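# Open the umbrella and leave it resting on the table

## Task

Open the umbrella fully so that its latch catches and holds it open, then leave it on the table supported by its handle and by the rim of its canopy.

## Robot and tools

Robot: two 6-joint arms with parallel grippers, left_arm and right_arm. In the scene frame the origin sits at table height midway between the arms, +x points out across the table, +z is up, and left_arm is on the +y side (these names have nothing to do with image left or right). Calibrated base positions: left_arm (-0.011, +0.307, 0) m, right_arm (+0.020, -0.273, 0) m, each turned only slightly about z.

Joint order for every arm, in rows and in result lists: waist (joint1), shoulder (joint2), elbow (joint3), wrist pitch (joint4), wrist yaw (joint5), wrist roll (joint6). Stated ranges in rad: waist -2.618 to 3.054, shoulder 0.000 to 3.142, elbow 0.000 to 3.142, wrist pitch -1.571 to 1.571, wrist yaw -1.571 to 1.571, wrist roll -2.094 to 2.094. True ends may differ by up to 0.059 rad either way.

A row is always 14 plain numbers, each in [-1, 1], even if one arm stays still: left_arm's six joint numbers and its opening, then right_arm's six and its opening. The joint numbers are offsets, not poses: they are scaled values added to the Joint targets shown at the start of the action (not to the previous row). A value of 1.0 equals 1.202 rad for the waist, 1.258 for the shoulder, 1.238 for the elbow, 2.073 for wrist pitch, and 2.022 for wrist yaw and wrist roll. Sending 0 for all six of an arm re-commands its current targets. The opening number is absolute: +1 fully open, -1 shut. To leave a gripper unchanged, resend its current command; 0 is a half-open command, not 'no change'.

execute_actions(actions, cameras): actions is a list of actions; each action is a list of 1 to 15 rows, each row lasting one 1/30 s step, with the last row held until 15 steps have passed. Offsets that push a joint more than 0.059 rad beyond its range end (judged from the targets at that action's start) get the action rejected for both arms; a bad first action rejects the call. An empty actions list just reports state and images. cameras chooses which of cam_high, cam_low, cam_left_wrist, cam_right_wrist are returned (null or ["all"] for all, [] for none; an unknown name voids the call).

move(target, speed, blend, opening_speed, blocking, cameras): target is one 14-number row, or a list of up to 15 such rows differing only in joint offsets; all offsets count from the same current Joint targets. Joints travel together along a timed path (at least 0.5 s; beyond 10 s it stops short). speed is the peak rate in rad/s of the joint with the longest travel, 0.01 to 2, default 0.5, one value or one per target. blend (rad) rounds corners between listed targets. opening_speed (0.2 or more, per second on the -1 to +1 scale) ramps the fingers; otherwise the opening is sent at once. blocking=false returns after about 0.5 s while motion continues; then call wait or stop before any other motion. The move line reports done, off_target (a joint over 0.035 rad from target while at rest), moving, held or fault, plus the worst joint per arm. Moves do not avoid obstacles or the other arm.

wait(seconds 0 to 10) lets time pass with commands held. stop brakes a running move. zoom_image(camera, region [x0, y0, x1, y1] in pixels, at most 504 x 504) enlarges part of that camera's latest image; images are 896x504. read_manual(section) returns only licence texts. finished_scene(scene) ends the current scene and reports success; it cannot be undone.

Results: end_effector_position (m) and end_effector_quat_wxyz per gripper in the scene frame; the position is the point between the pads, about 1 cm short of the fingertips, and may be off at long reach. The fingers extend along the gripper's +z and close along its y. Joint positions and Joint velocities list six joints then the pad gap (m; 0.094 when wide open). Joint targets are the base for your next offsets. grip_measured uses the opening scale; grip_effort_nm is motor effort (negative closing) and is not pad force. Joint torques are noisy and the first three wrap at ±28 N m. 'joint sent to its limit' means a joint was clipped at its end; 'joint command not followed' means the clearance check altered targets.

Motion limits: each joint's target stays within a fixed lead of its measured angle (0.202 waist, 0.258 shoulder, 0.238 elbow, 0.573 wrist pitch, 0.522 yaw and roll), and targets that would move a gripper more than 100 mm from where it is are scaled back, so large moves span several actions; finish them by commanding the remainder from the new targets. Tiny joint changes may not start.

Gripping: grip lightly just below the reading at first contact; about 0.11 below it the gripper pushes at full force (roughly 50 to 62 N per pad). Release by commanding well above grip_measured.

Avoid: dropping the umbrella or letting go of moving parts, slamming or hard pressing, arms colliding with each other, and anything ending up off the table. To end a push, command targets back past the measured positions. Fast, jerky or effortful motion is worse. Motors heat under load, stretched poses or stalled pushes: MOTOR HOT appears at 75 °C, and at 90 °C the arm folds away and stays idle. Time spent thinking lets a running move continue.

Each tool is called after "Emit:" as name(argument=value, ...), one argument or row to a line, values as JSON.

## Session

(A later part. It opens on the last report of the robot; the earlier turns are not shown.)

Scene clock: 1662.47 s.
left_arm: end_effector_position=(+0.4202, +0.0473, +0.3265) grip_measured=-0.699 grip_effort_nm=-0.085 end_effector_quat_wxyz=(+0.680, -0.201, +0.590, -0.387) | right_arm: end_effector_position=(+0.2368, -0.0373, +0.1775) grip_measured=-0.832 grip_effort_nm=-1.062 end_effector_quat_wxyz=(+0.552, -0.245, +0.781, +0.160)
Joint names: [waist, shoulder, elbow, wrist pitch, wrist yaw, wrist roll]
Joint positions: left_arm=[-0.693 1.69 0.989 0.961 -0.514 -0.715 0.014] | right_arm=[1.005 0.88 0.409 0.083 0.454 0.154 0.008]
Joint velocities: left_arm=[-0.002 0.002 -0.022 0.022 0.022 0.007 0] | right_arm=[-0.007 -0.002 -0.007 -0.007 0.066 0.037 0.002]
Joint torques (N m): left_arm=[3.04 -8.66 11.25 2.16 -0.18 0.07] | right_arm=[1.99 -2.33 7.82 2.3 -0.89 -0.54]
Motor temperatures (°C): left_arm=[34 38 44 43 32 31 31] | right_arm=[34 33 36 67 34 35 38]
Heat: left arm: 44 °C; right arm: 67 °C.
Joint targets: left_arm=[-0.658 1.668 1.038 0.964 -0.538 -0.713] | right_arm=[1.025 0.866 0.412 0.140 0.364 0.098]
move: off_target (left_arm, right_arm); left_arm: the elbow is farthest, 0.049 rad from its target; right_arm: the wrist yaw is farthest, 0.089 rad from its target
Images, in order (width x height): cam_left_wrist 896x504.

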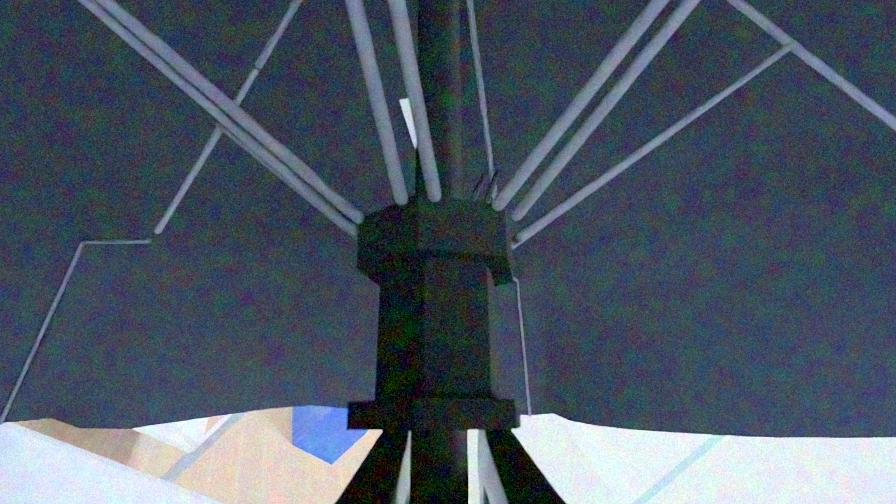

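Emit:
move(
  target=[0.0333, -0.0175, 0.0242, 0.0, -0.0148, -0.005, -0.70, 0, 0, 0, 0, 0, 0, -0.93],
  speed=0.15,
  cameras=["cam_left_wrist"],
)

Scene clock: 1689.47 s.
left_arm: end_effector_position=(+0.4244, +0.0536, +0.3358) grip_measured=-0.699 grip_effort_nm=-0.081 end_effector_quat_wxyz=(+0.681, -0.203, +0.587, -0.388) | right_arm: end_effector_position=(+0.2368, -0.0352, +0.1806) grip_measured=-0.832 grip_effort_nm=-1.067 end_effector_quat_wxyz=(+0.555, -0.244, +0.777, +0.167)
Joint names: [waist, shoulder, elbow, wrist pitch, wrist yaw, wrist roll]
Joint positions: left_arm=[-0.672 1.674 1.008 0.929 -0.498 -0.722 0.014] | right_arm=[1.005 0.88 0.409 0.099 0.447 0.154 0.008]
Joint velocities: left_arm=[-0.007 -0.017 0.007 0.037 0.022 0.022 0] | right_arm=[-0.007 -0.002 -0.007 -0.037 -0.007 0.051 0.001]
Joint torques (N m): left_arm=[4.77 -9.09 12.27 2.49 -0.64 0.04] | right_arm=[1.95 -2.35 7.83 2.17 -0.82 -0.53]
Motor temperatures (°C): left_arm=[34 39 46 45 32 31 31] | right_arm=[34 33 36 64 34 35 38]
Heat: left arm: 46 °C; right arm: 64 °C.
Joint targets: left_arm=[-0.618 1.646 1.068 0.964 -0.569 -0.723] | right_arm=[1.025 0.866 0.412 0.139 0.364 0.098]
move: off_target (left_arm, right_arm); left_arm: the wrist yaw is farthest, 0.070 rad from its target; right_arm: the wrist yaw is farthest, 0.083 rad from its target
Images, in order (width x height): cam_left_wrist 896x504.

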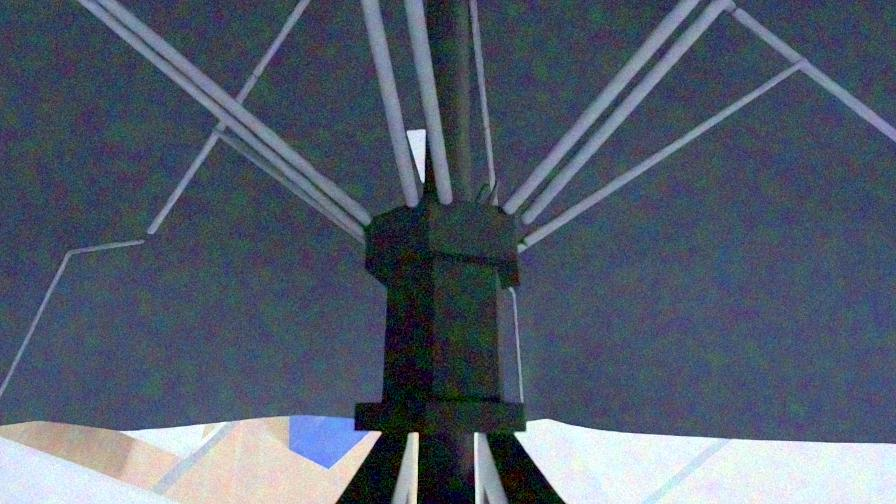

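Emit:
zoom_image(
  camera="cam_left_wrist",
  region=[340, 90, 560, 290],
)

Scaled by 2.291 from the camera's 896x504 image, which has a finer 1280x720 frame.

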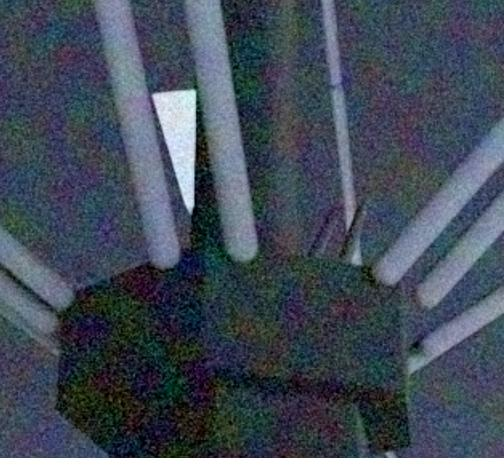

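Emit:
move(
  target=[0.0250, -0.0175, 0.0145, 0.0048, -0.0247, -0.005, -0.70, 0, 0, 0, 0, 0, 0, -0.93],
  speed=0.15,
  cameras=["cam_left_wrist"],
)

Scene clock: 1697.97 s.
left_arm: end_effector_position=(+0.4259, +0.0600, +0.3424) grip_measured=-0.699 grip_effort_nm=-0.071 end_effector_quat_wxyz=(+0.683, -0.208, +0.584, -0.387) | right_arm: end_effector_position=(+0.2362, -0.0329, +0.1830) grip_measured=-0.832 grip_effort_nm=-1.057 end_effector_quat_wxyz=(+0.557, -0.244, +0.774, +0.174)
Joint names: [waist, shoulder, elbow, wrist pitch, wrist yaw, wrist roll]
Joint positions: left_arm=[-0.661 1.659 1.016 0.909 -0.498 -0.729 0.014] | right_arm=[1.005 0.88 0.409 0.111 0.438 0.154 0.008]
Joint velocities: left_arm=[0.002 0.002 -0.007 0.007 0.037 0.051 0] | right_arm=[-0.022 -0.002 -0.012 -0.007 0.007 0.022 0]
Joint torques (N m): left_arm=[6.32 -9.48 13.18 2.82 -1.13 0] | right_arm=[2.06 -2.33 7.83 2.05 -0.73 -0.53]
Motor temperatures (°C): left_arm=[35 39 48 46 32 31 31] | right_arm=[34 33 36 64 34 35 38]
Heat: left arm: 48 °C; right arm: 64 °C.
Joint targets: left_arm=[-0.588 1.624 1.086 0.974 -0.619 -0.733] | right_arm=[1.025 0.866 0.412 0.139 0.364 0.098]
move: off_target (left_arm, right_arm); left_arm: the wrist yaw is farthest, 0.121 rad from its target; right_arm: the wrist yaw is farthest, 0.074 rad from its target
Images, in order (width x height): cam_left_wrist 896x504.

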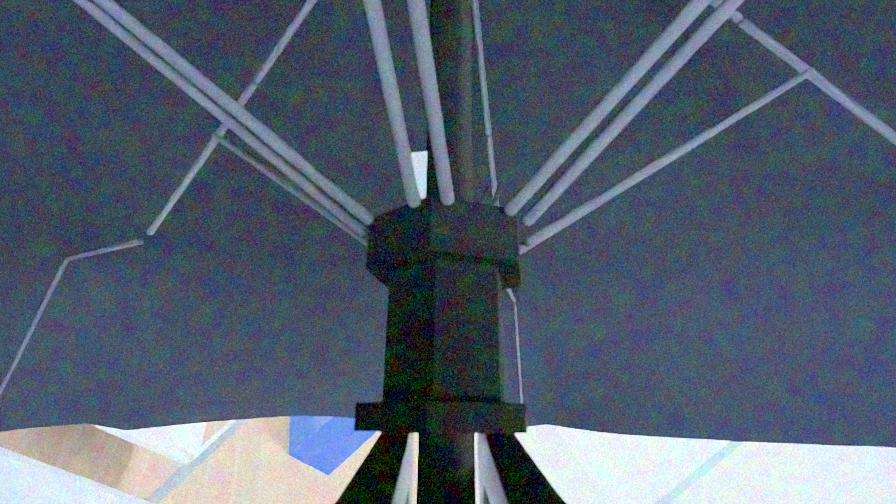

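Emit:
move(
  target=[0.0250, -0.0190, 0.0180, 0.0140, -0.0200, 0, -0.70, 0, 0, 0, 0, 0, 0, -0.93],
  speed=0.2,
  cameras=["cam_left_wrist"],
)

Scene clock: 1729.10 s.
left_arm: end_effector_position=(+0.4261, +0.0650, +0.3481) grip_measured=-0.699 grip_effort_nm=-0.076 end_effector_quat_wxyz=(+0.685, -0.211, +0.581, -0.386) | right_arm: end_effector_position=(+0.2358, -0.0308, +0.1856) grip_measured=-0.832 grip_effort_nm=-1.062 end_effector_quat_wxyz=(+0.560, -0.244, +0.771, +0.180)
Joint names: [waist, shoulder, elbow, wrist pitch, wrist yaw, wrist roll]
Joint positions: left_arm=[-0.653 1.645 1.019 0.897 -0.498 -0.73 0.014] | right_arm=[1.005 0.88 0.409 0.124 0.429 0.154 0.008]
Joint velocities: left_arm=[-0.007 -0.007 0.012 -0.007 -0.081 0.022 0] | right_arm=[-0.027 -0.002 -0.007 -0.066 -0.081 -0.007 -0.001]
Joint torques (N m): left_arm=[7.42 -9.87 13.96 3.13 -1.37 0.02] | right_arm=[2 -2.39 7.84 1.94 -0.62 -0.53]
Motor temperatures (°C): left_arm=[35 38 46 50 34 31 31] | right_arm=[34 33 36 64 34 36 38]
Heat: left arm: 50 °C; right arm: 64 °C.
Joint targets: left_arm=[-0.567 1.605 1.099 0.992 -0.643 -0.733] | right_arm=[1.025 0.866 0.412 0.140 0.364 0.098]
move: off_target (left_arm, right_arm); left_arm: the wrist yaw is farthest, 0.161 rad from its target; right_arm: the wrist yaw is farthest, 0.065 rad from its target
Images, in order (width x height): cam_left_wrist 896x504.

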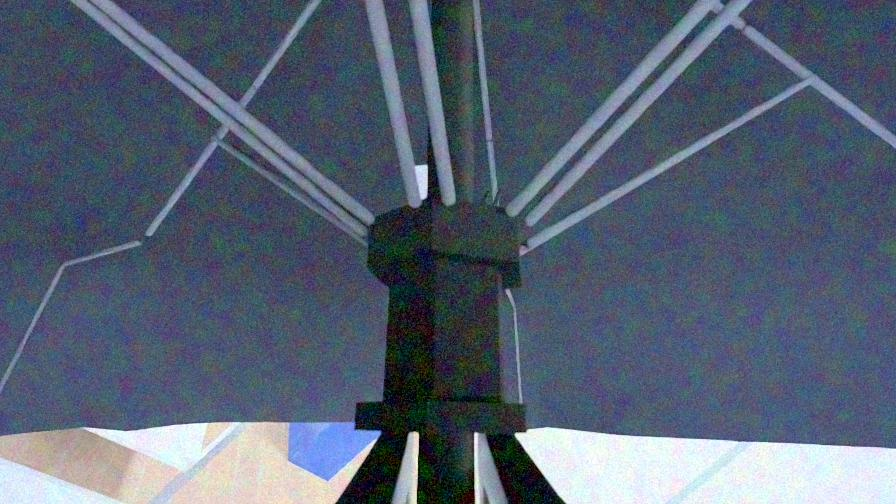

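Emit:
move(
  target=[-0.0948, 0.0556, -0.0695, -0.0014, 0.0514, 0.0119, -0.70, 0, 0, 0, 0, 0, 0, -0.93],
  speed=0.2,
  cameras=["cam_left_wrist", "cam_low"],
)

Scene clock: 1745.00 s.
left_arm: end_effector_position=(+0.4208, +0.0548, +0.3472) grip_measured=-0.699 grip_effort_nm=-0.071 end_effector_quat_wxyz=(+0.687, -0.208, +0.578, -0.390) | right_arm: end_effector_position=(+0.2361, -0.0321, +0.1840) grip_measured=-0.832 grip_effort_nm=-1.057 end_effector_quat_wxyz=(+0.558, -0.245, +0.773, +0.176)
Joint names: [waist, shoulder, elbow, wrist pitch, wrist yaw, wrist roll]
Joint positions: left_arm=[-0.682 1.66 1.019 0.928 -0.518 -0.716 0.014] | right_arm=[1.005 0.88 0.409 0.116 0.434 0.153 0.008]
Joint velocities: left_arm=[-0.012 0.007 0.007 0.037 0.022 -0.051 0] | right_arm=[0.012 -0.017 0.002 -0.007 -0.051 -0.007 0]
Joint torques (N m): left_arm=[0.03 -5.78 6.79 2.75 -0.14 0.12] | right_arm=[2 -2.39 7.87 2.01 -0.68 -0.52]
Motor temperatures (°C): left_arm=[36 40 49 52 34 31 31] | right_arm=[34 33 37 61 34 36 38]
Heat: left arm: 52 °C; right arm: 61 °C.
Joint targets: left_arm=[-0.682 1.675 1.013 0.989 -0.539 -0.708] | right_arm=[1.025 0.866 0.412 0.140 0.365 0.098]
move: off_target (left_arm, right_arm); left_arm: the wrist pitch is farthest, 0.061 rad from its target; right_arm: the wrist yaw is farthest, 0.070 rad from its target
Images, in order (width x height): cam_low 896x504, cam_left_wrist 896x504.

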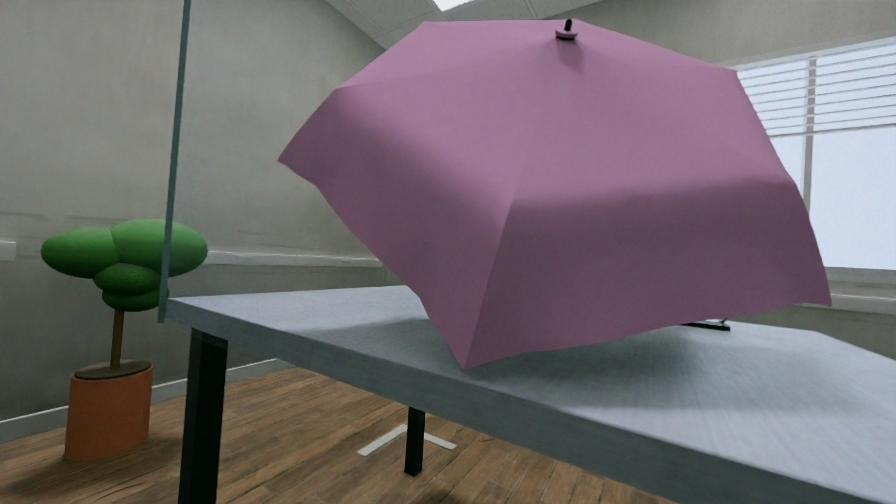

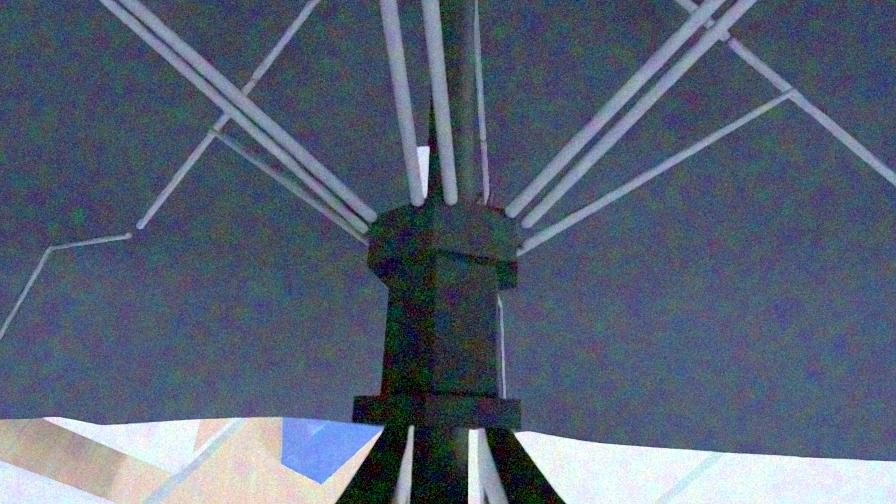

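Emit:
move(
  target=[-0.0333, 0.0238, -0.0525, 0.0241, -0.0074, 0.0025, -0.70, 0, 0, 0, 0, 0, 0, -0.93],
  speed=0.2,
  cameras=["cam_left_wrist"],
)

Scene clock: 1748.87 s.
left_arm: end_effector_position=(+0.4130, +0.0536, +0.3301) grip_measured=-0.699 grip_effort_nm=-0.085 end_effector_quat_wxyz=(+0.689, -0.219, +0.571, -0.390) | right_arm: end_effector_position=(+0.2347, -0.0347, +0.1766) grip_measured=-0.832 grip_effort_nm=-1.057 end_effector_quat_wxyz=(+0.549, -0.254, +0.779, +0.165)
Joint names: [waist, shoulder, elbow, wrist pitch, wrist yaw, wrist roll]
Joint positions: left_arm=[-0.709 1.684 0.962 1.026 -0.565 -0.716 0.014] | right_arm=[1.005 0.88 0.409 0.082 0.434 0.148 0.008]
Joint velocities: left_arm=[-0.007 -0.012 -0.007 -0.007 0.037 0.022 0] | right_arm=[0.007 0.007 -0.007 0.066 0.081 0.022 0]
Joint torques (N m): left_arm=[-1.09 -5.39 5.97 2.21 0.18 0.18] | right_arm=[2.06 -2.33 7.83 2.32 -0.67 -0.48]
Motor temperatures (°C): left_arm=[36 39 48 52 34 31 31] | right_arm=[34 33 36 61 34 36 38]
Heat: left arm: 52 °C; right arm: 61 °C.
Joint targets: left_arm=[-0.722 1.705 0.948 1.039 -0.554 -0.703] | right_arm=[1.025 0.866 0.412 0.140 0.365 0.098]
move: off_target (right_arm); right_arm: the wrist yaw is farthest, 0.069 rad from its target
Images, in order (width x height): cam_left_wrist 896x504.

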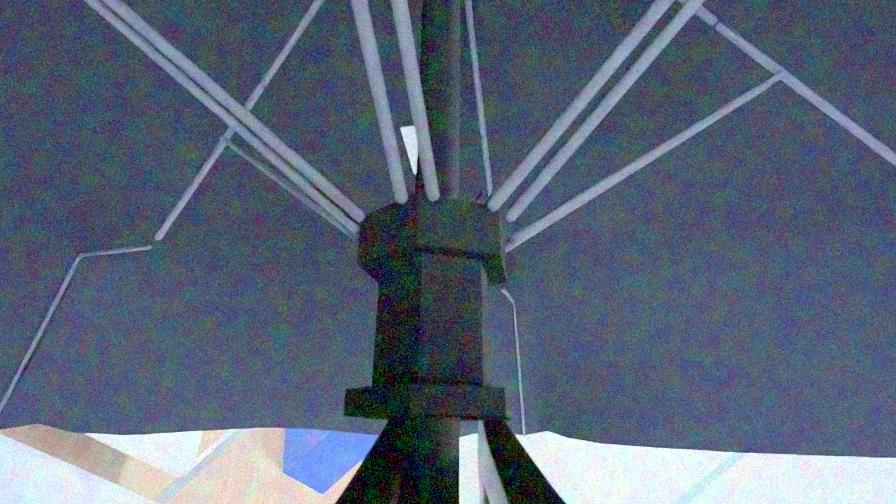

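Emit:
execute_actions(
  actions=[
    [[0.1851,-0.0962,0.1704,0.0053,-0.0119,-0.0267,-0.70,0,0,0,0,0,0,-0.93],[0.1851,-0.0962,0.1704,-0.0043,-0.0119,-0.0267,-0.70,0,0,0,0,0,0,-0.93],[0.1851,-0.0962,0.1704,-0.014,-0.0119,-0.0267,-0.70,0,0,0,0,0,0,-0.93],[0.1851,-0.0962,0.1704,-0.0236,-0.0119,-0.0267,-0.70,0,0,0,0,0,0,-0.93],[0.1851,-0.0962,0.1704,-0.0333,-0.0119,-0.0267,-0.70,0,0,0,0,0,0,-0.93],[0.1851,-0.0962,0.1704,-0.0429,-0.0119,-0.0267,-0.70,0,0,0,0,0,0,-0.93],[0.1851,-0.0962,0.1704,-0.0526,-0.0119,-0.0267,-0.70,0,0,0,0,0,0,-0.93],[0.1851,-0.0962,0.1704,-0.0622,-0.0119,-0.0267,-0.70,0,0,0,0,0,0,-0.93],[0.1851,-0.0962,0.1704,-0.069,-0.0119,-0.0267,-0.70,0,0,0,0,0,0,-0.93]],
  ],
  cameras=["cam_left_wrist", "cam_low"],
)

Scene clock: 1758.83 s.
left_arm: end_effector_position=(+0.4355, +0.0672, +0.3582) grip_measured=-0.699 grip_effort_nm=-0.066 end_effector_quat_wxyz=(+0.673, -0.193, +0.594, -0.396) | right_arm: end_effector_position=(+0.2364, -0.0281, +0.1924) grip_measured=-0.832 grip_effort_nm=-1.062 end_effector_quat_wxyz=(+0.568, -0.240, +0.764, +0.191)
Joint names: [waist, shoulder, elbow, wrist pitch, wrist yaw, wrist roll]
Joint positions: left_arm=[-0.607 1.627 1.064 0.803 -0.403 -0.75 0.014] | right_arm=[1.004 0.88 0.409 0.155 0.423 0.153 0.008]
Joint velocities: left_arm=[-0.012 0.002 -0.002 -0.037 -0.081 -0.022 -0.001] | right_arm=[-0.022 -0.007 -0.007 0.037 -0.051 -0.022 0]
Joint torques (N m): left_arm=[7.75 -9.47 14.01 3.01 -1.43 -0.02] | right_arm=[2.09 -2.36 7.86 1.67 -0.56 -0.53]
Motor temperatures (°C): left_arm=[35 38 46 51 34 31 31] | right_arm=[34 33 37 61 34 35 38]
Heat: left arm: 51 °C; right arm: 61 °C.
Joint targets: left_arm=[-0.518 1.592 1.143 0.884 -0.550 -0.756] | right_arm=[1.025 0.866 0.412 0.140 0.365 0.098]
Images, in order (width x height): cam_low 896x504, cam_left_wrist 896x504.

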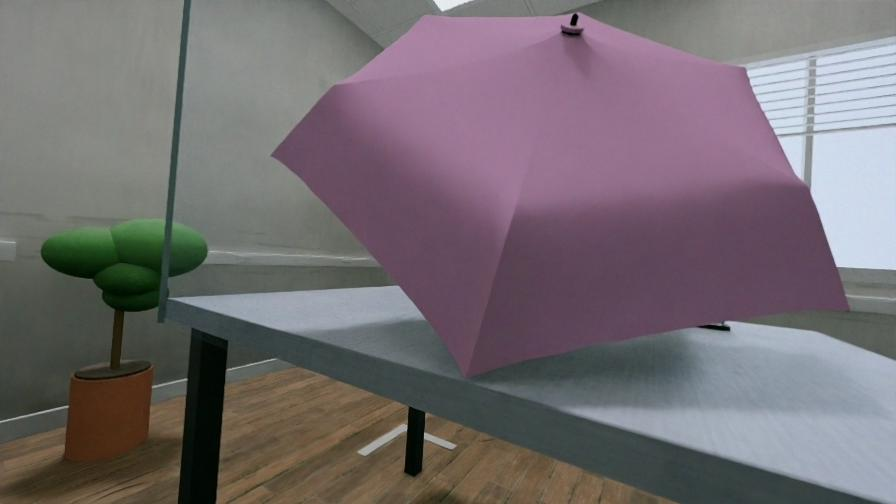

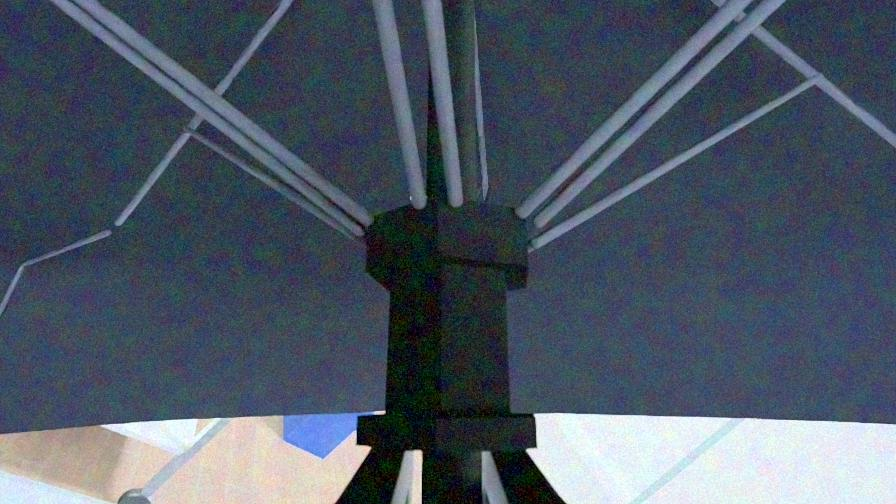

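Emit:
zoom_image(
  camera="cam_left_wrist",
  region=[340, 150, 560, 350],
)

Scaled by 2.291 from the camera's 896x504 image, which has a finer 1280x720 frame.

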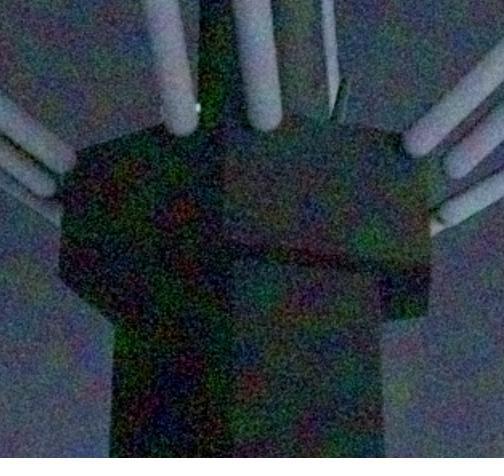

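Emit:
execute_actions(
  actions=[
    [[0.04,-0.012,0.032,-0.024,0.015,0,-0.70,0.0166,-0.0243,-0.0213,-0.0036,0.0089,0.004,-0.93],[0.04,-0.012,0.032,-0.024,0.015,0,-0.70,0.0333,-0.0486,-0.0426,-0.0071,0.0178,0.0079,-0.93],[0.04,-0.012,0.032,-0.024,0.015,0,-0.70,0.0499,-0.073,-0.064,-0.0107,0.0267,0.0119,-0.93],[0.04,-0.012,0.032,-0.024,0.015,0,-0.70,0.0666,-0.0973,-0.0853,-0.0142,0.0356,0.0158,-0.93],[0.04,-0.012,0.032,-0.024,0.015,0,-0.70,0.0832,-0.1216,-0.1066,-0.0178,0.0445,0.0198,-0.93]],
  ],
  cameras=["cam_left_wrist", "cam_low"],
)

Scene clock: 1769.93 s.
left_arm: end_effector_position=(+0.4397, +0.0759, +0.3843) grip_measured=-0.699 grip_effort_nm=-0.071 end_effector_quat_wxyz=(+0.676, -0.175, +0.585, -0.412) | right_arm: end_effector_position=(+0.2136, -0.0403, +0.1923) grip_measured=-0.835 grip_effort_nm=-1.062 end_effector_quat_wxyz=(+0.585, -0.231, +0.748, +0.210)
Joint names: [waist, shoulder, elbow, wrist pitch, wrist yaw, wrist roll]
Joint positions: left_arm=[-0.559 1.6 1.11 0.76 -0.317 -0.751 0.014] | right_arm=[1.096 0.73 0.315 0.154 0.504 0.174 0.008]
Joint velocities: left_arm=[-0.012 0.012 0.002 0.022 -0.022 0.022 0] | right_arm=[0.017 -0.017 -0.017 0.051 0.022 -0.007 -0.002]
Joint torques (N m): left_arm=[7.05 -8.23 13.01 2.89 -1.78 0] | right_arm=[2.86 -1.78 4.72 1.35 -0.47 -0.33]
Motor temperatures (°C): left_arm=[36 39 49 54 35 31 31] | right_arm=[34 33 37 59 34 35 38]
Heat: left arm: 54 °C; right arm: 59 °C.
Joint targets: left_arm=[-0.478 1.579 1.175 0.827 -0.501 -0.755] | right_arm=[1.125 0.713 0.280 0.103 0.454 0.138]
Images, in order (width x height): cam_low 896x504, cam_left_wrist 896x504.

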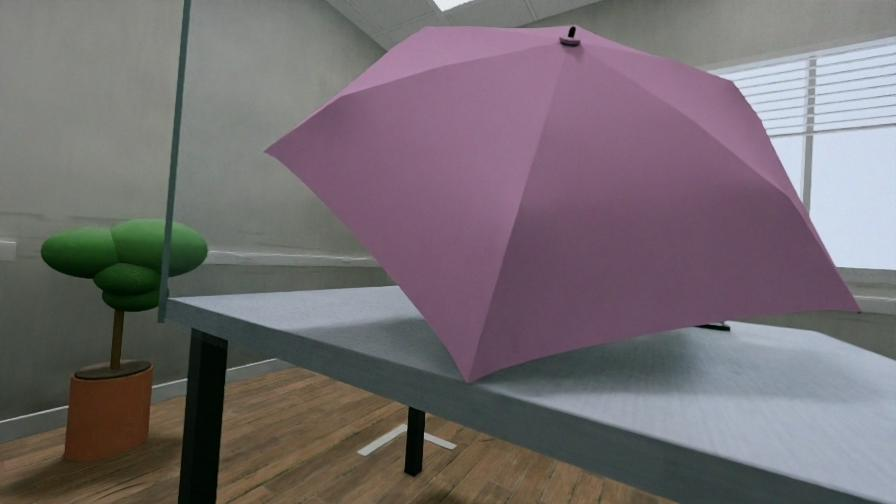

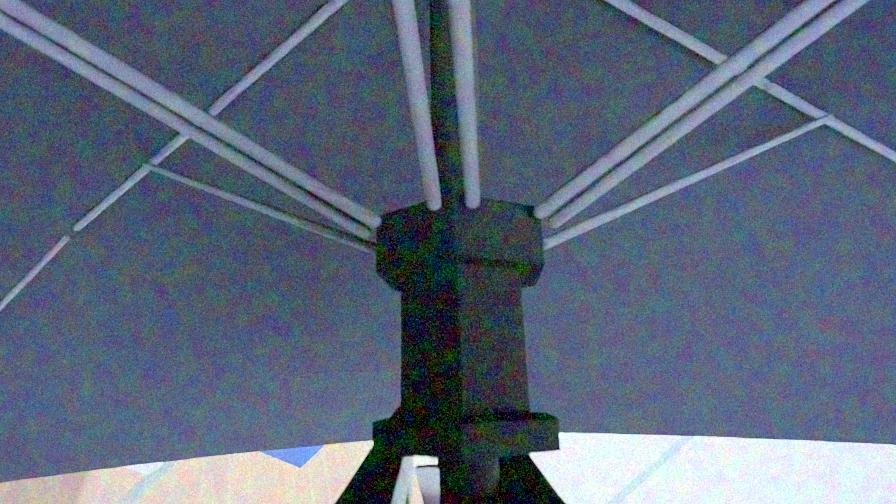

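Emit:
zoom_image(
  camera="cam_left_wrist",
  region=[320, 360, 580, 504],
)

Scaled by 1.938 from the camera's 896x504 image, which has a finer 1280x720 frame.

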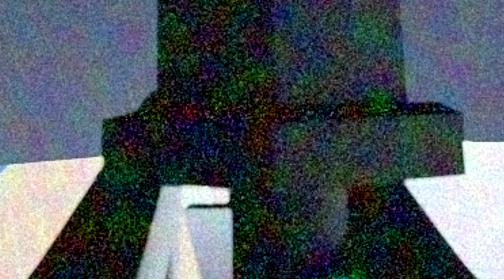

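Emit:
move(
  target=[0, 0, 0, 0, 0, 0, -0.60, 0, 0, 0, 0, 0, 0, -0.93],
  speed=0.3,
  cameras=["cam_left_wrist"],
)

Emit:
move(
  target=[-0.1065, 0.0413, -0.0880, -0.0029, 0.0801, 0.0153, -0.60, 0, 0, 0, 0, 0, 0, -0.93],
  speed=0.08,
  cameras=["cam_left_wrist", "cam_low", "cam_high"],
)

Scene clock: 1777.13 s.
left_arm: end_effector_position=(+0.4404, +0.0767, +0.3829) grip_measured=-0.601 grip_effort_nm=0.037 end_effector_quat_wxyz=(+0.676, -0.175, +0.588, -0.408) | right_arm: end_effector_position=(+0.2135, -0.0403, +0.1923) grip_measured=-0.835 grip_effort_nm=-1.057 end_effector_quat_wxyz=(+0.585, -0.231, +0.748, +0.210)
Joint names: [waist, shoulder, elbow, wrist pitch, wrist yaw, wrist roll]
Joint positions: left_arm=[-0.558 1.6 1.11 0.754 -0.32 -0.748 0.019] | right_arm=[1.097 0.73 0.315 0.153 0.504 0.174 0.008]
Joint velocities: left_arm=[0.007 -0.017 -0.012 -0.022 -0.007 -0.007 -0.001] | right_arm=[-0.022 -0.002 0.012 -0.007 -0.007 -0.007 0]
Joint torques (N m): left_arm=[6.94 -8.27 13.03 2.96 -1.76 -0.04] | right_arm=[2.84 -1.76 4.71 1.35 -0.47 -0.32]
Motor temperatures (°C): left_arm=[36 39 49 55 36 31 31] | right_arm=[34 33 36 58 34 35 38]
Heat: left arm: 55 °C; right arm: 58 °C.
Joint targets: left_arm=[-0.478 1.579 1.175 0.828 -0.501 -0.755] | right_arm=[1.125 0.713 0.280 0.103 0.454 0.138]
move: off_target (left_arm, right_arm); left_arm: the wrist yaw is farthest, 0.181 rad from its target; right_arm: the wrist pitch is farthest, 0.050 rad from its target
Images, in order (width x height): cam_left_wrist 896x504.

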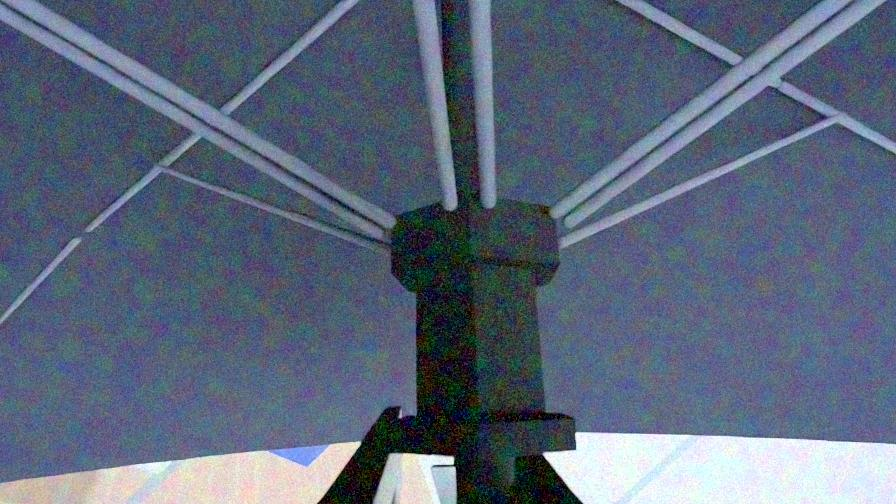

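Scene clock: 1779.53 s.
left_arm: end_effector_position=(+0.4309, +0.0628, +0.3784) grip_measured=-0.601 grip_effort_nm=0.046 end_effector_quat_wxyz=(+0.678, -0.167, +0.582, -0.416) | right_arm: end_effector_position=(+0.2096, -0.0418, +0.1832) grip_measured=-0.836 grip_effort_nm=-1.057 end_effector_quat_wxyz=(+0.578, -0.240, +0.753, +0.204)
Joint names: [waist, shoulder, elbow, wrist pitch, wrist yaw, wrist roll]
Joint positions: left_arm=[-0.598 1.609 1.083 0.812 -0.338 -0.732 0.019] | right_arm=[1.111 0.721 0.301 0.13 0.512 0.176 0.008]
Joint velocities: left_arm=[-0.002 -0.007 -0.002 0.051 -0.007 -0.037 0] | right_arm=[0.002 -0.007 -0.007 -0.022 0.022 0.037 -0.001]
Joint torques (N m): left_arm=[-0.73 -5.16 6.28 2.25 0.02 0.12] | right_arm=[1.44 -0.99 5.89 1.55 -0.54 -0.37]
Motor temperatures (°C): left_arm=[36 39 48 55 35 31 31] | right_arm=[34 33 36 58 34 35 38]
Heat: left arm: 55 °C; right arm: 58 °C.
Joint targets: left_arm=[-0.607 1.631 1.067 0.822 -0.339 -0.725] | right_arm=[1.125 0.713 0.280 0.103 0.455 0.138]
move: off_target (right_arm); right_arm: the wrist yaw is farthest, 0.058 rad from its target
Images, in order (width x height): cam_high 896x504, cam_low 896x504, cam_left_wrist 896x504.

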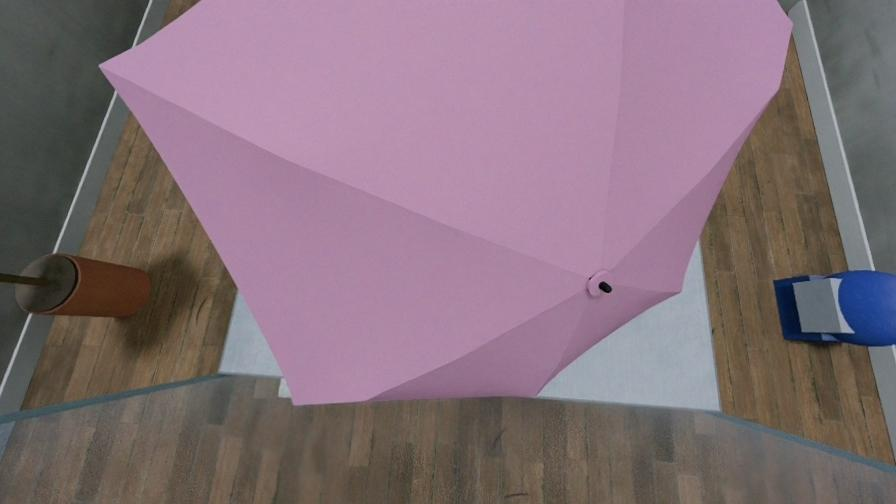

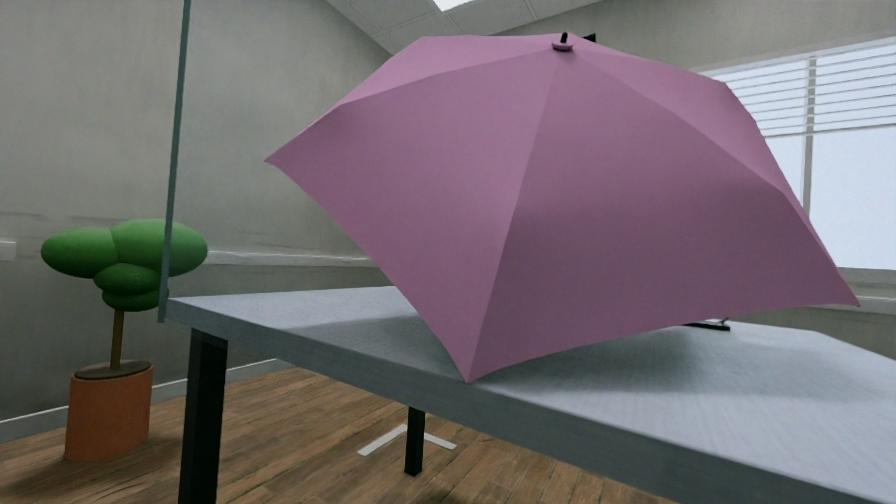

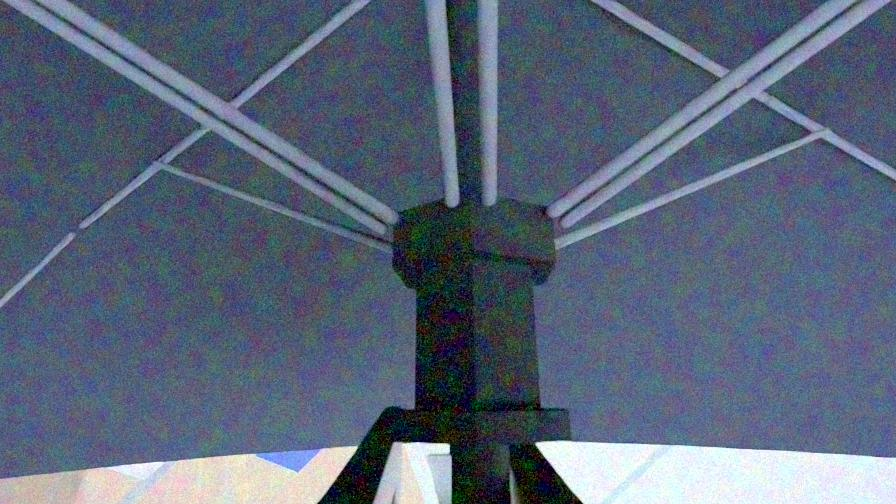

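Emit:
move(
  target=[-0.0468, 0.0139, -0.0404, 0.0386, -0.0270, 0.0111, -0.60, 0, 0, 0, 0, 0, 0, -0.93],
  speed=0.12,
  cameras=["cam_left_wrist"],
)

Scene clock: 1784.10 s.
left_arm: end_effector_position=(+0.4181, +0.0563, +0.3755) grip_measured=-0.601 grip_effort_nm=0.037 end_effector_quat_wxyz=(+0.690, -0.177, +0.561, -0.420) | right_arm: end_effector_position=(+0.2087, -0.0426, +0.1792) grip_measured=-0.836 grip_effort_nm=-1.067 end_effector_quat_wxyz=(+0.573, -0.245, +0.757, +0.199)
Joint names: [waist, shoulder, elbow, wrist pitch, wrist yaw, wrist roll]
Joint positions: left_arm=[-0.648 1.622 1.039 0.925 -0.41 -0.712 0.019] | right_arm=[1.112 0.721 0.301 0.112 0.511 0.176 0.008]
Joint velocities: left_arm=[-0.007 -0.007 0.002 0.022 0.022 -0.022 0.001] | right_arm=[0.007 -0.002 0.017 -0.007 0.037 0.007 0.001]
Joint torques (N m): left_arm=[-1.29 -4.81 5.7 1.84 0.21 0.17] | right_arm=[1.22 -1.02 5.87 1.71 -0.52 -0.35]
Motor temperatures (°C): left_arm=[35 38 47 54 35 31 31] | right_arm=[34 33 36 57 34 35 38]
Heat: left arm: 54 °C; right arm: 57 °C.
Joint targets: left_arm=[-0.663 1.648 1.017 0.902 -0.394 -0.702] | right_arm=[1.125 0.713 0.280 0.103 0.454 0.138]
move: off_target (right_arm); right_arm: the wrist yaw is farthest, 0.056 rad from its target
Images, in order (width x height): cam_left_wrist 896x504.

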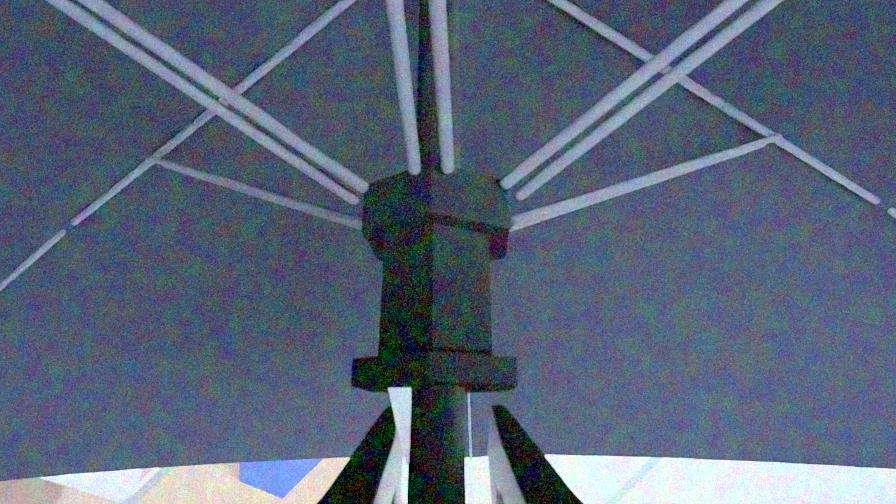

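Emit:
move(
  target=[0, 0, 0, 0, 0, 0, -0.45, 0, 0, 0, 0.05, 0, 0, -0.93],
  speed=0.2,
  cameras=["cam_left_wrist"],
)

Scene clock: 1798.53 s.
left_arm: end_effector_position=(+0.4179, +0.0570, +0.3767) grip_measured=-0.451 grip_effort_nm=0.076 end_effector_quat_wxyz=(+0.692, -0.178, +0.558, -0.421) | right_arm: end_effector_position=(+0.2092, -0.0403, +0.1856) grip_measured=-0.836 grip_effort_nm=-1.072 end_effector_quat_wxyz=(+0.582, -0.237, +0.749, +0.211)
Joint names: [waist, shoulder, elbow, wrist pitch, wrist yaw, wrist roll]
Joint positions: left_arm=[-0.648 1.624 1.038 0.934 -0.412 -0.711 0.026] | right_arm=[1.112 0.721 0.294 0.157 0.508 0.176 0.008]
Joint velocities: left_arm=[0.002 0.002 0.002 0.007 -0.051 0.007 0] | right_arm=[0.007 0.002 -0.007 -0.066 -0.022 0.037 0.001]
Joint torques (N m): left_arm=[-1.29 -4.89 5.7 1.74 0.24 0.15] | right_arm=[1.25 -0.96 6.49 2.27 -0.5 -0.35]
Motor temperatures (°C): left_arm=[35 37 45 50 34 31 31] | right_arm=[34 33 36 57 34 35 38]
Heat: left arm: 50 °C; right arm: 57 °C.
Joint targets: left_arm=[-0.663 1.648 1.016 0.902 -0.394 -0.702] | right_arm=[1.125 0.713 0.280 0.206 0.454 0.138]
move: off_target (right_arm); right_arm: the wrist yaw is farthest, 0.054 rad from its target
Images, in order (width x height): cam_left_wrist 896x504.

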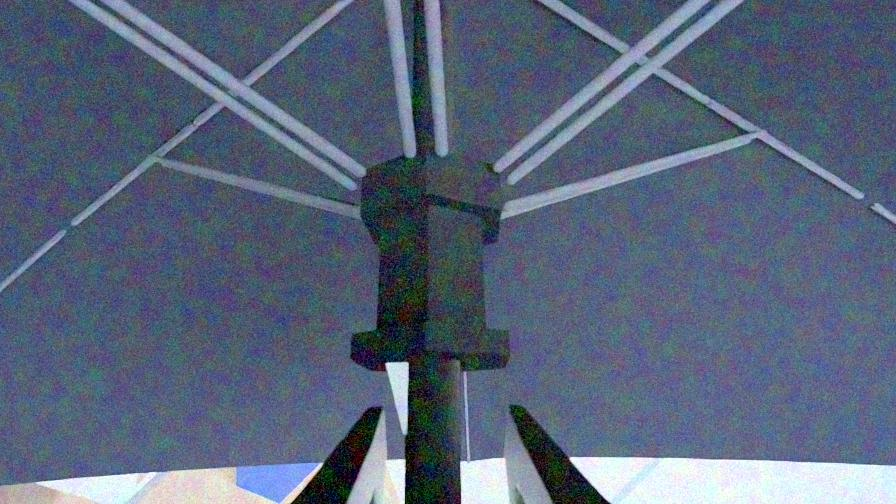

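Emit:
execute_actions(
  actions=[],
)

Scene clock: 1812.67 s.
left_arm: end_effector_position=(+0.4179, +0.0570, +0.3767) grip_measured=-0.451 grip_effort_nm=0.071 end_effector_quat_wxyz=(+0.692, -0.178, +0.558, -0.421) | right_arm: end_effector_position=(+0.2092, -0.0403, +0.1856) grip_measured=-0.836 grip_effort_nm=-1.062 end_effector_quat_wxyz=(+0.582, -0.237, +0.749, +0.211)
Joint names: [waist, shoulder, elbow, wrist pitch, wrist yaw, wrist roll]
Joint positions: left_arm=[-0.648 1.624 1.038 0.934 -0.412 -0.711 0.026] | right_arm=[1.112 0.721 0.294 0.157 0.508 0.176 0.008]
Joint velocities: left_arm=[0.007 -0.012 -0.002 0.022 -0.037 -0.022 0.001] | right_arm=[-0.002 -0.002 -0.017 -0.007 0.051 -0.022 0]
Joint torques (N m): left_arm=[-1.31 -4.88 5.71 1.74 0.24 0.14] | right_arm=[1.25 -1.01 6.52 2.26 -0.5 -0.37]
Motor temperatures (°C): left_arm=[35 37 44 49 34 31 31] | right_arm=[34 33 37 59 34 35 38]
Heat: left arm: 49 °C; right arm: 59 °C.
Joint targets: left_arm=[-0.663 1.648 1.016 0.901 -0.394 -0.702] | right_arm=[1.125 0.713 0.280 0.206 0.454 0.138]
Tool commands: left_gripper/opening=-0.45 right_gripper/opening=-0.93

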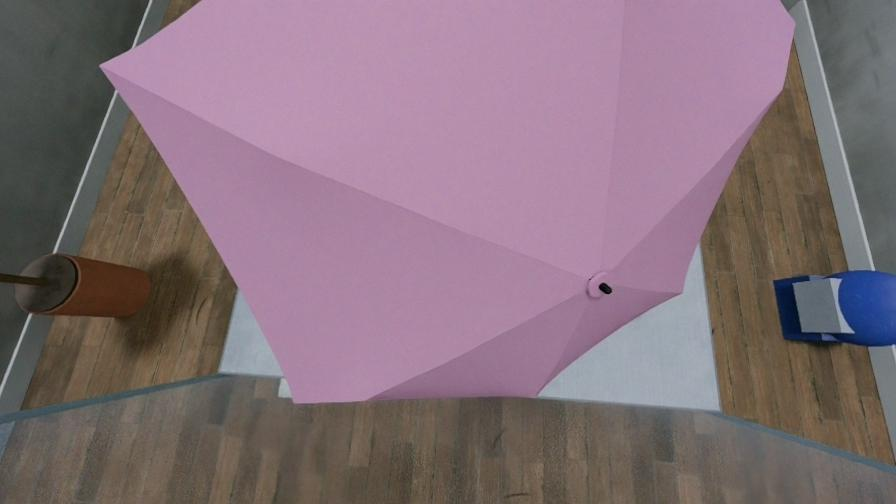

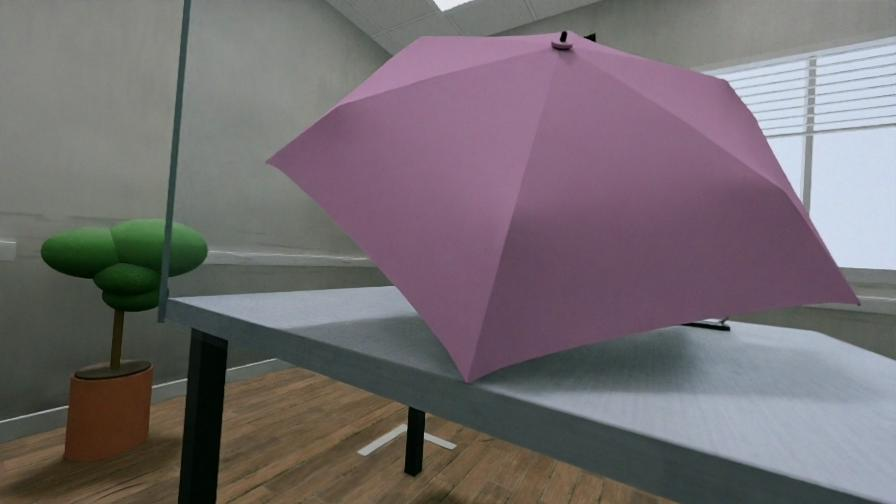

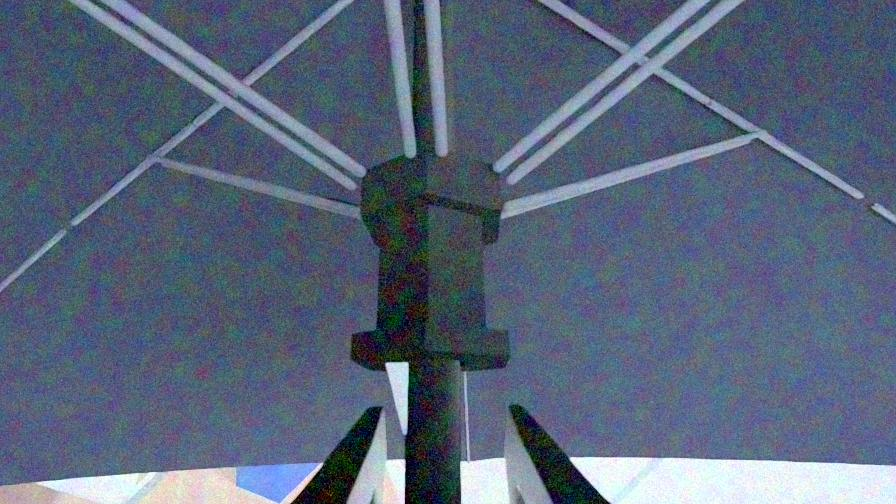

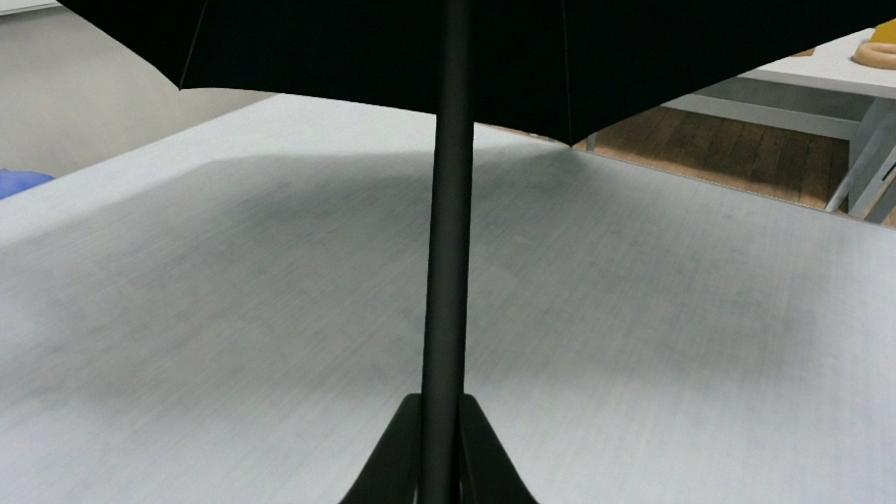

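Emit:
move(
  target=[-0.0865, -0.199, -0.2456, 0.050, -0.048, 0.018, -0.2, 0, 0, 0, 0, 0, 0, -0.93],
  speed=0.3,
)

Scene clock: 1829.57 s.
left_arm: end_effector_position=(+0.3511, +0.0679, +0.3351) grip_measured=-0.201 grip_effort_nm=0.061 end_effector_quat_wxyz=(+0.677, -0.167, +0.587, -0.410) | right_arm: end_effector_position=(+0.2004, -0.0321, +0.1807) grip_measured=-0.836 grip_effort_nm=-1.057 end_effector_quat_wxyz=(+0.571, -0.273, +0.742, +0.220)
Joint names: [waist, shoulder, elbow, wrist pitch, wrist yaw, wrist roll]
Joint positions: left_arm=[-0.756 1.422 0.729 0.987 -0.496 -0.679 0.038] | right_arm=[1.12 0.721 0.29 0.148 0.451 0.141 0.008]
Joint velocities: left_arm=[-0.002 -0.002 -0.007 -0.095 -0.007 -0.051 0] | right_arm=[-0.027 0.002 0.002 0.007 -0.007 0.022 0]
Joint torques (N m): left_arm=[-0.91 -6.68 5.86 2.29 0.09 0.19] | right_arm=[0.44 -0.98 6.83 2.38 0.12 -0.02]
Motor temperatures (°C): left_arm=[35 37 44 49 33 31 31] | right_arm=[34 33 37 60 34 35 38]
Heat: left arm: 49 °C; right arm: 60 °C.
Joint targets: left_arm=[-0.767 1.398 0.712 1.005 -0.491 -0.666] | right_arm=[1.125 0.713 0.280 0.206 0.454 0.138]
move: off_target (right_arm); right_arm: the wrist pitch is farthest, 0.058 rad from its target

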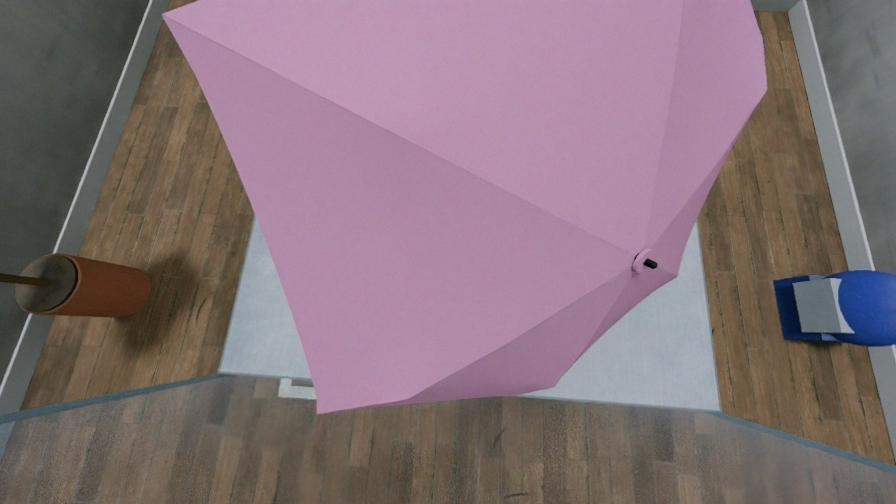

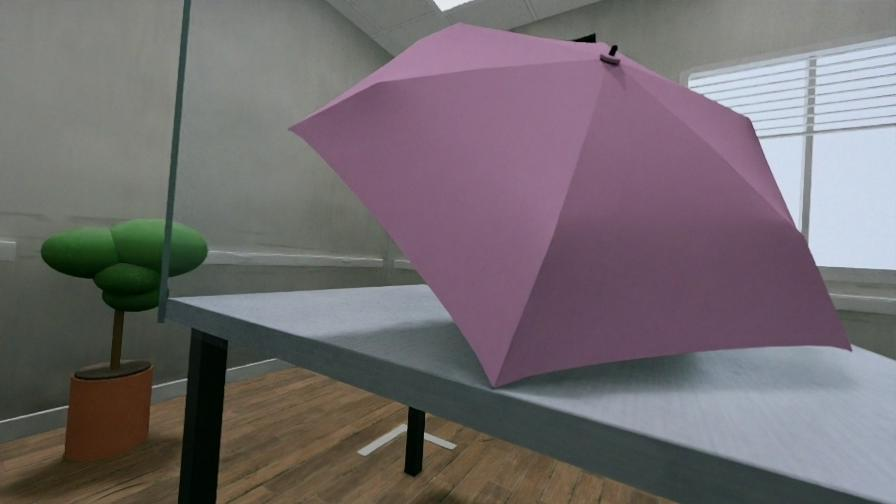

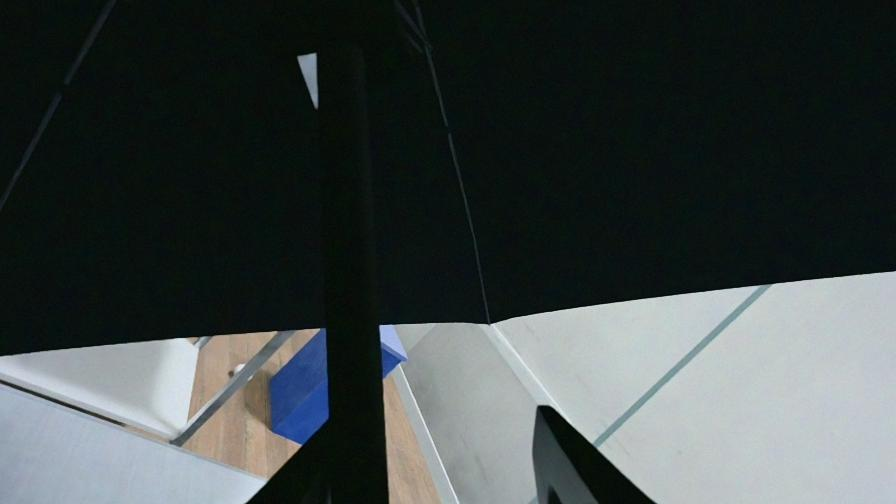

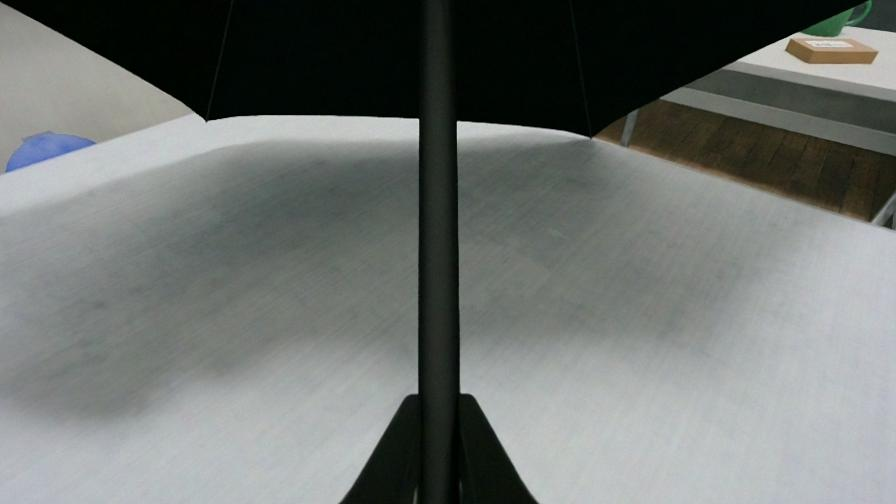

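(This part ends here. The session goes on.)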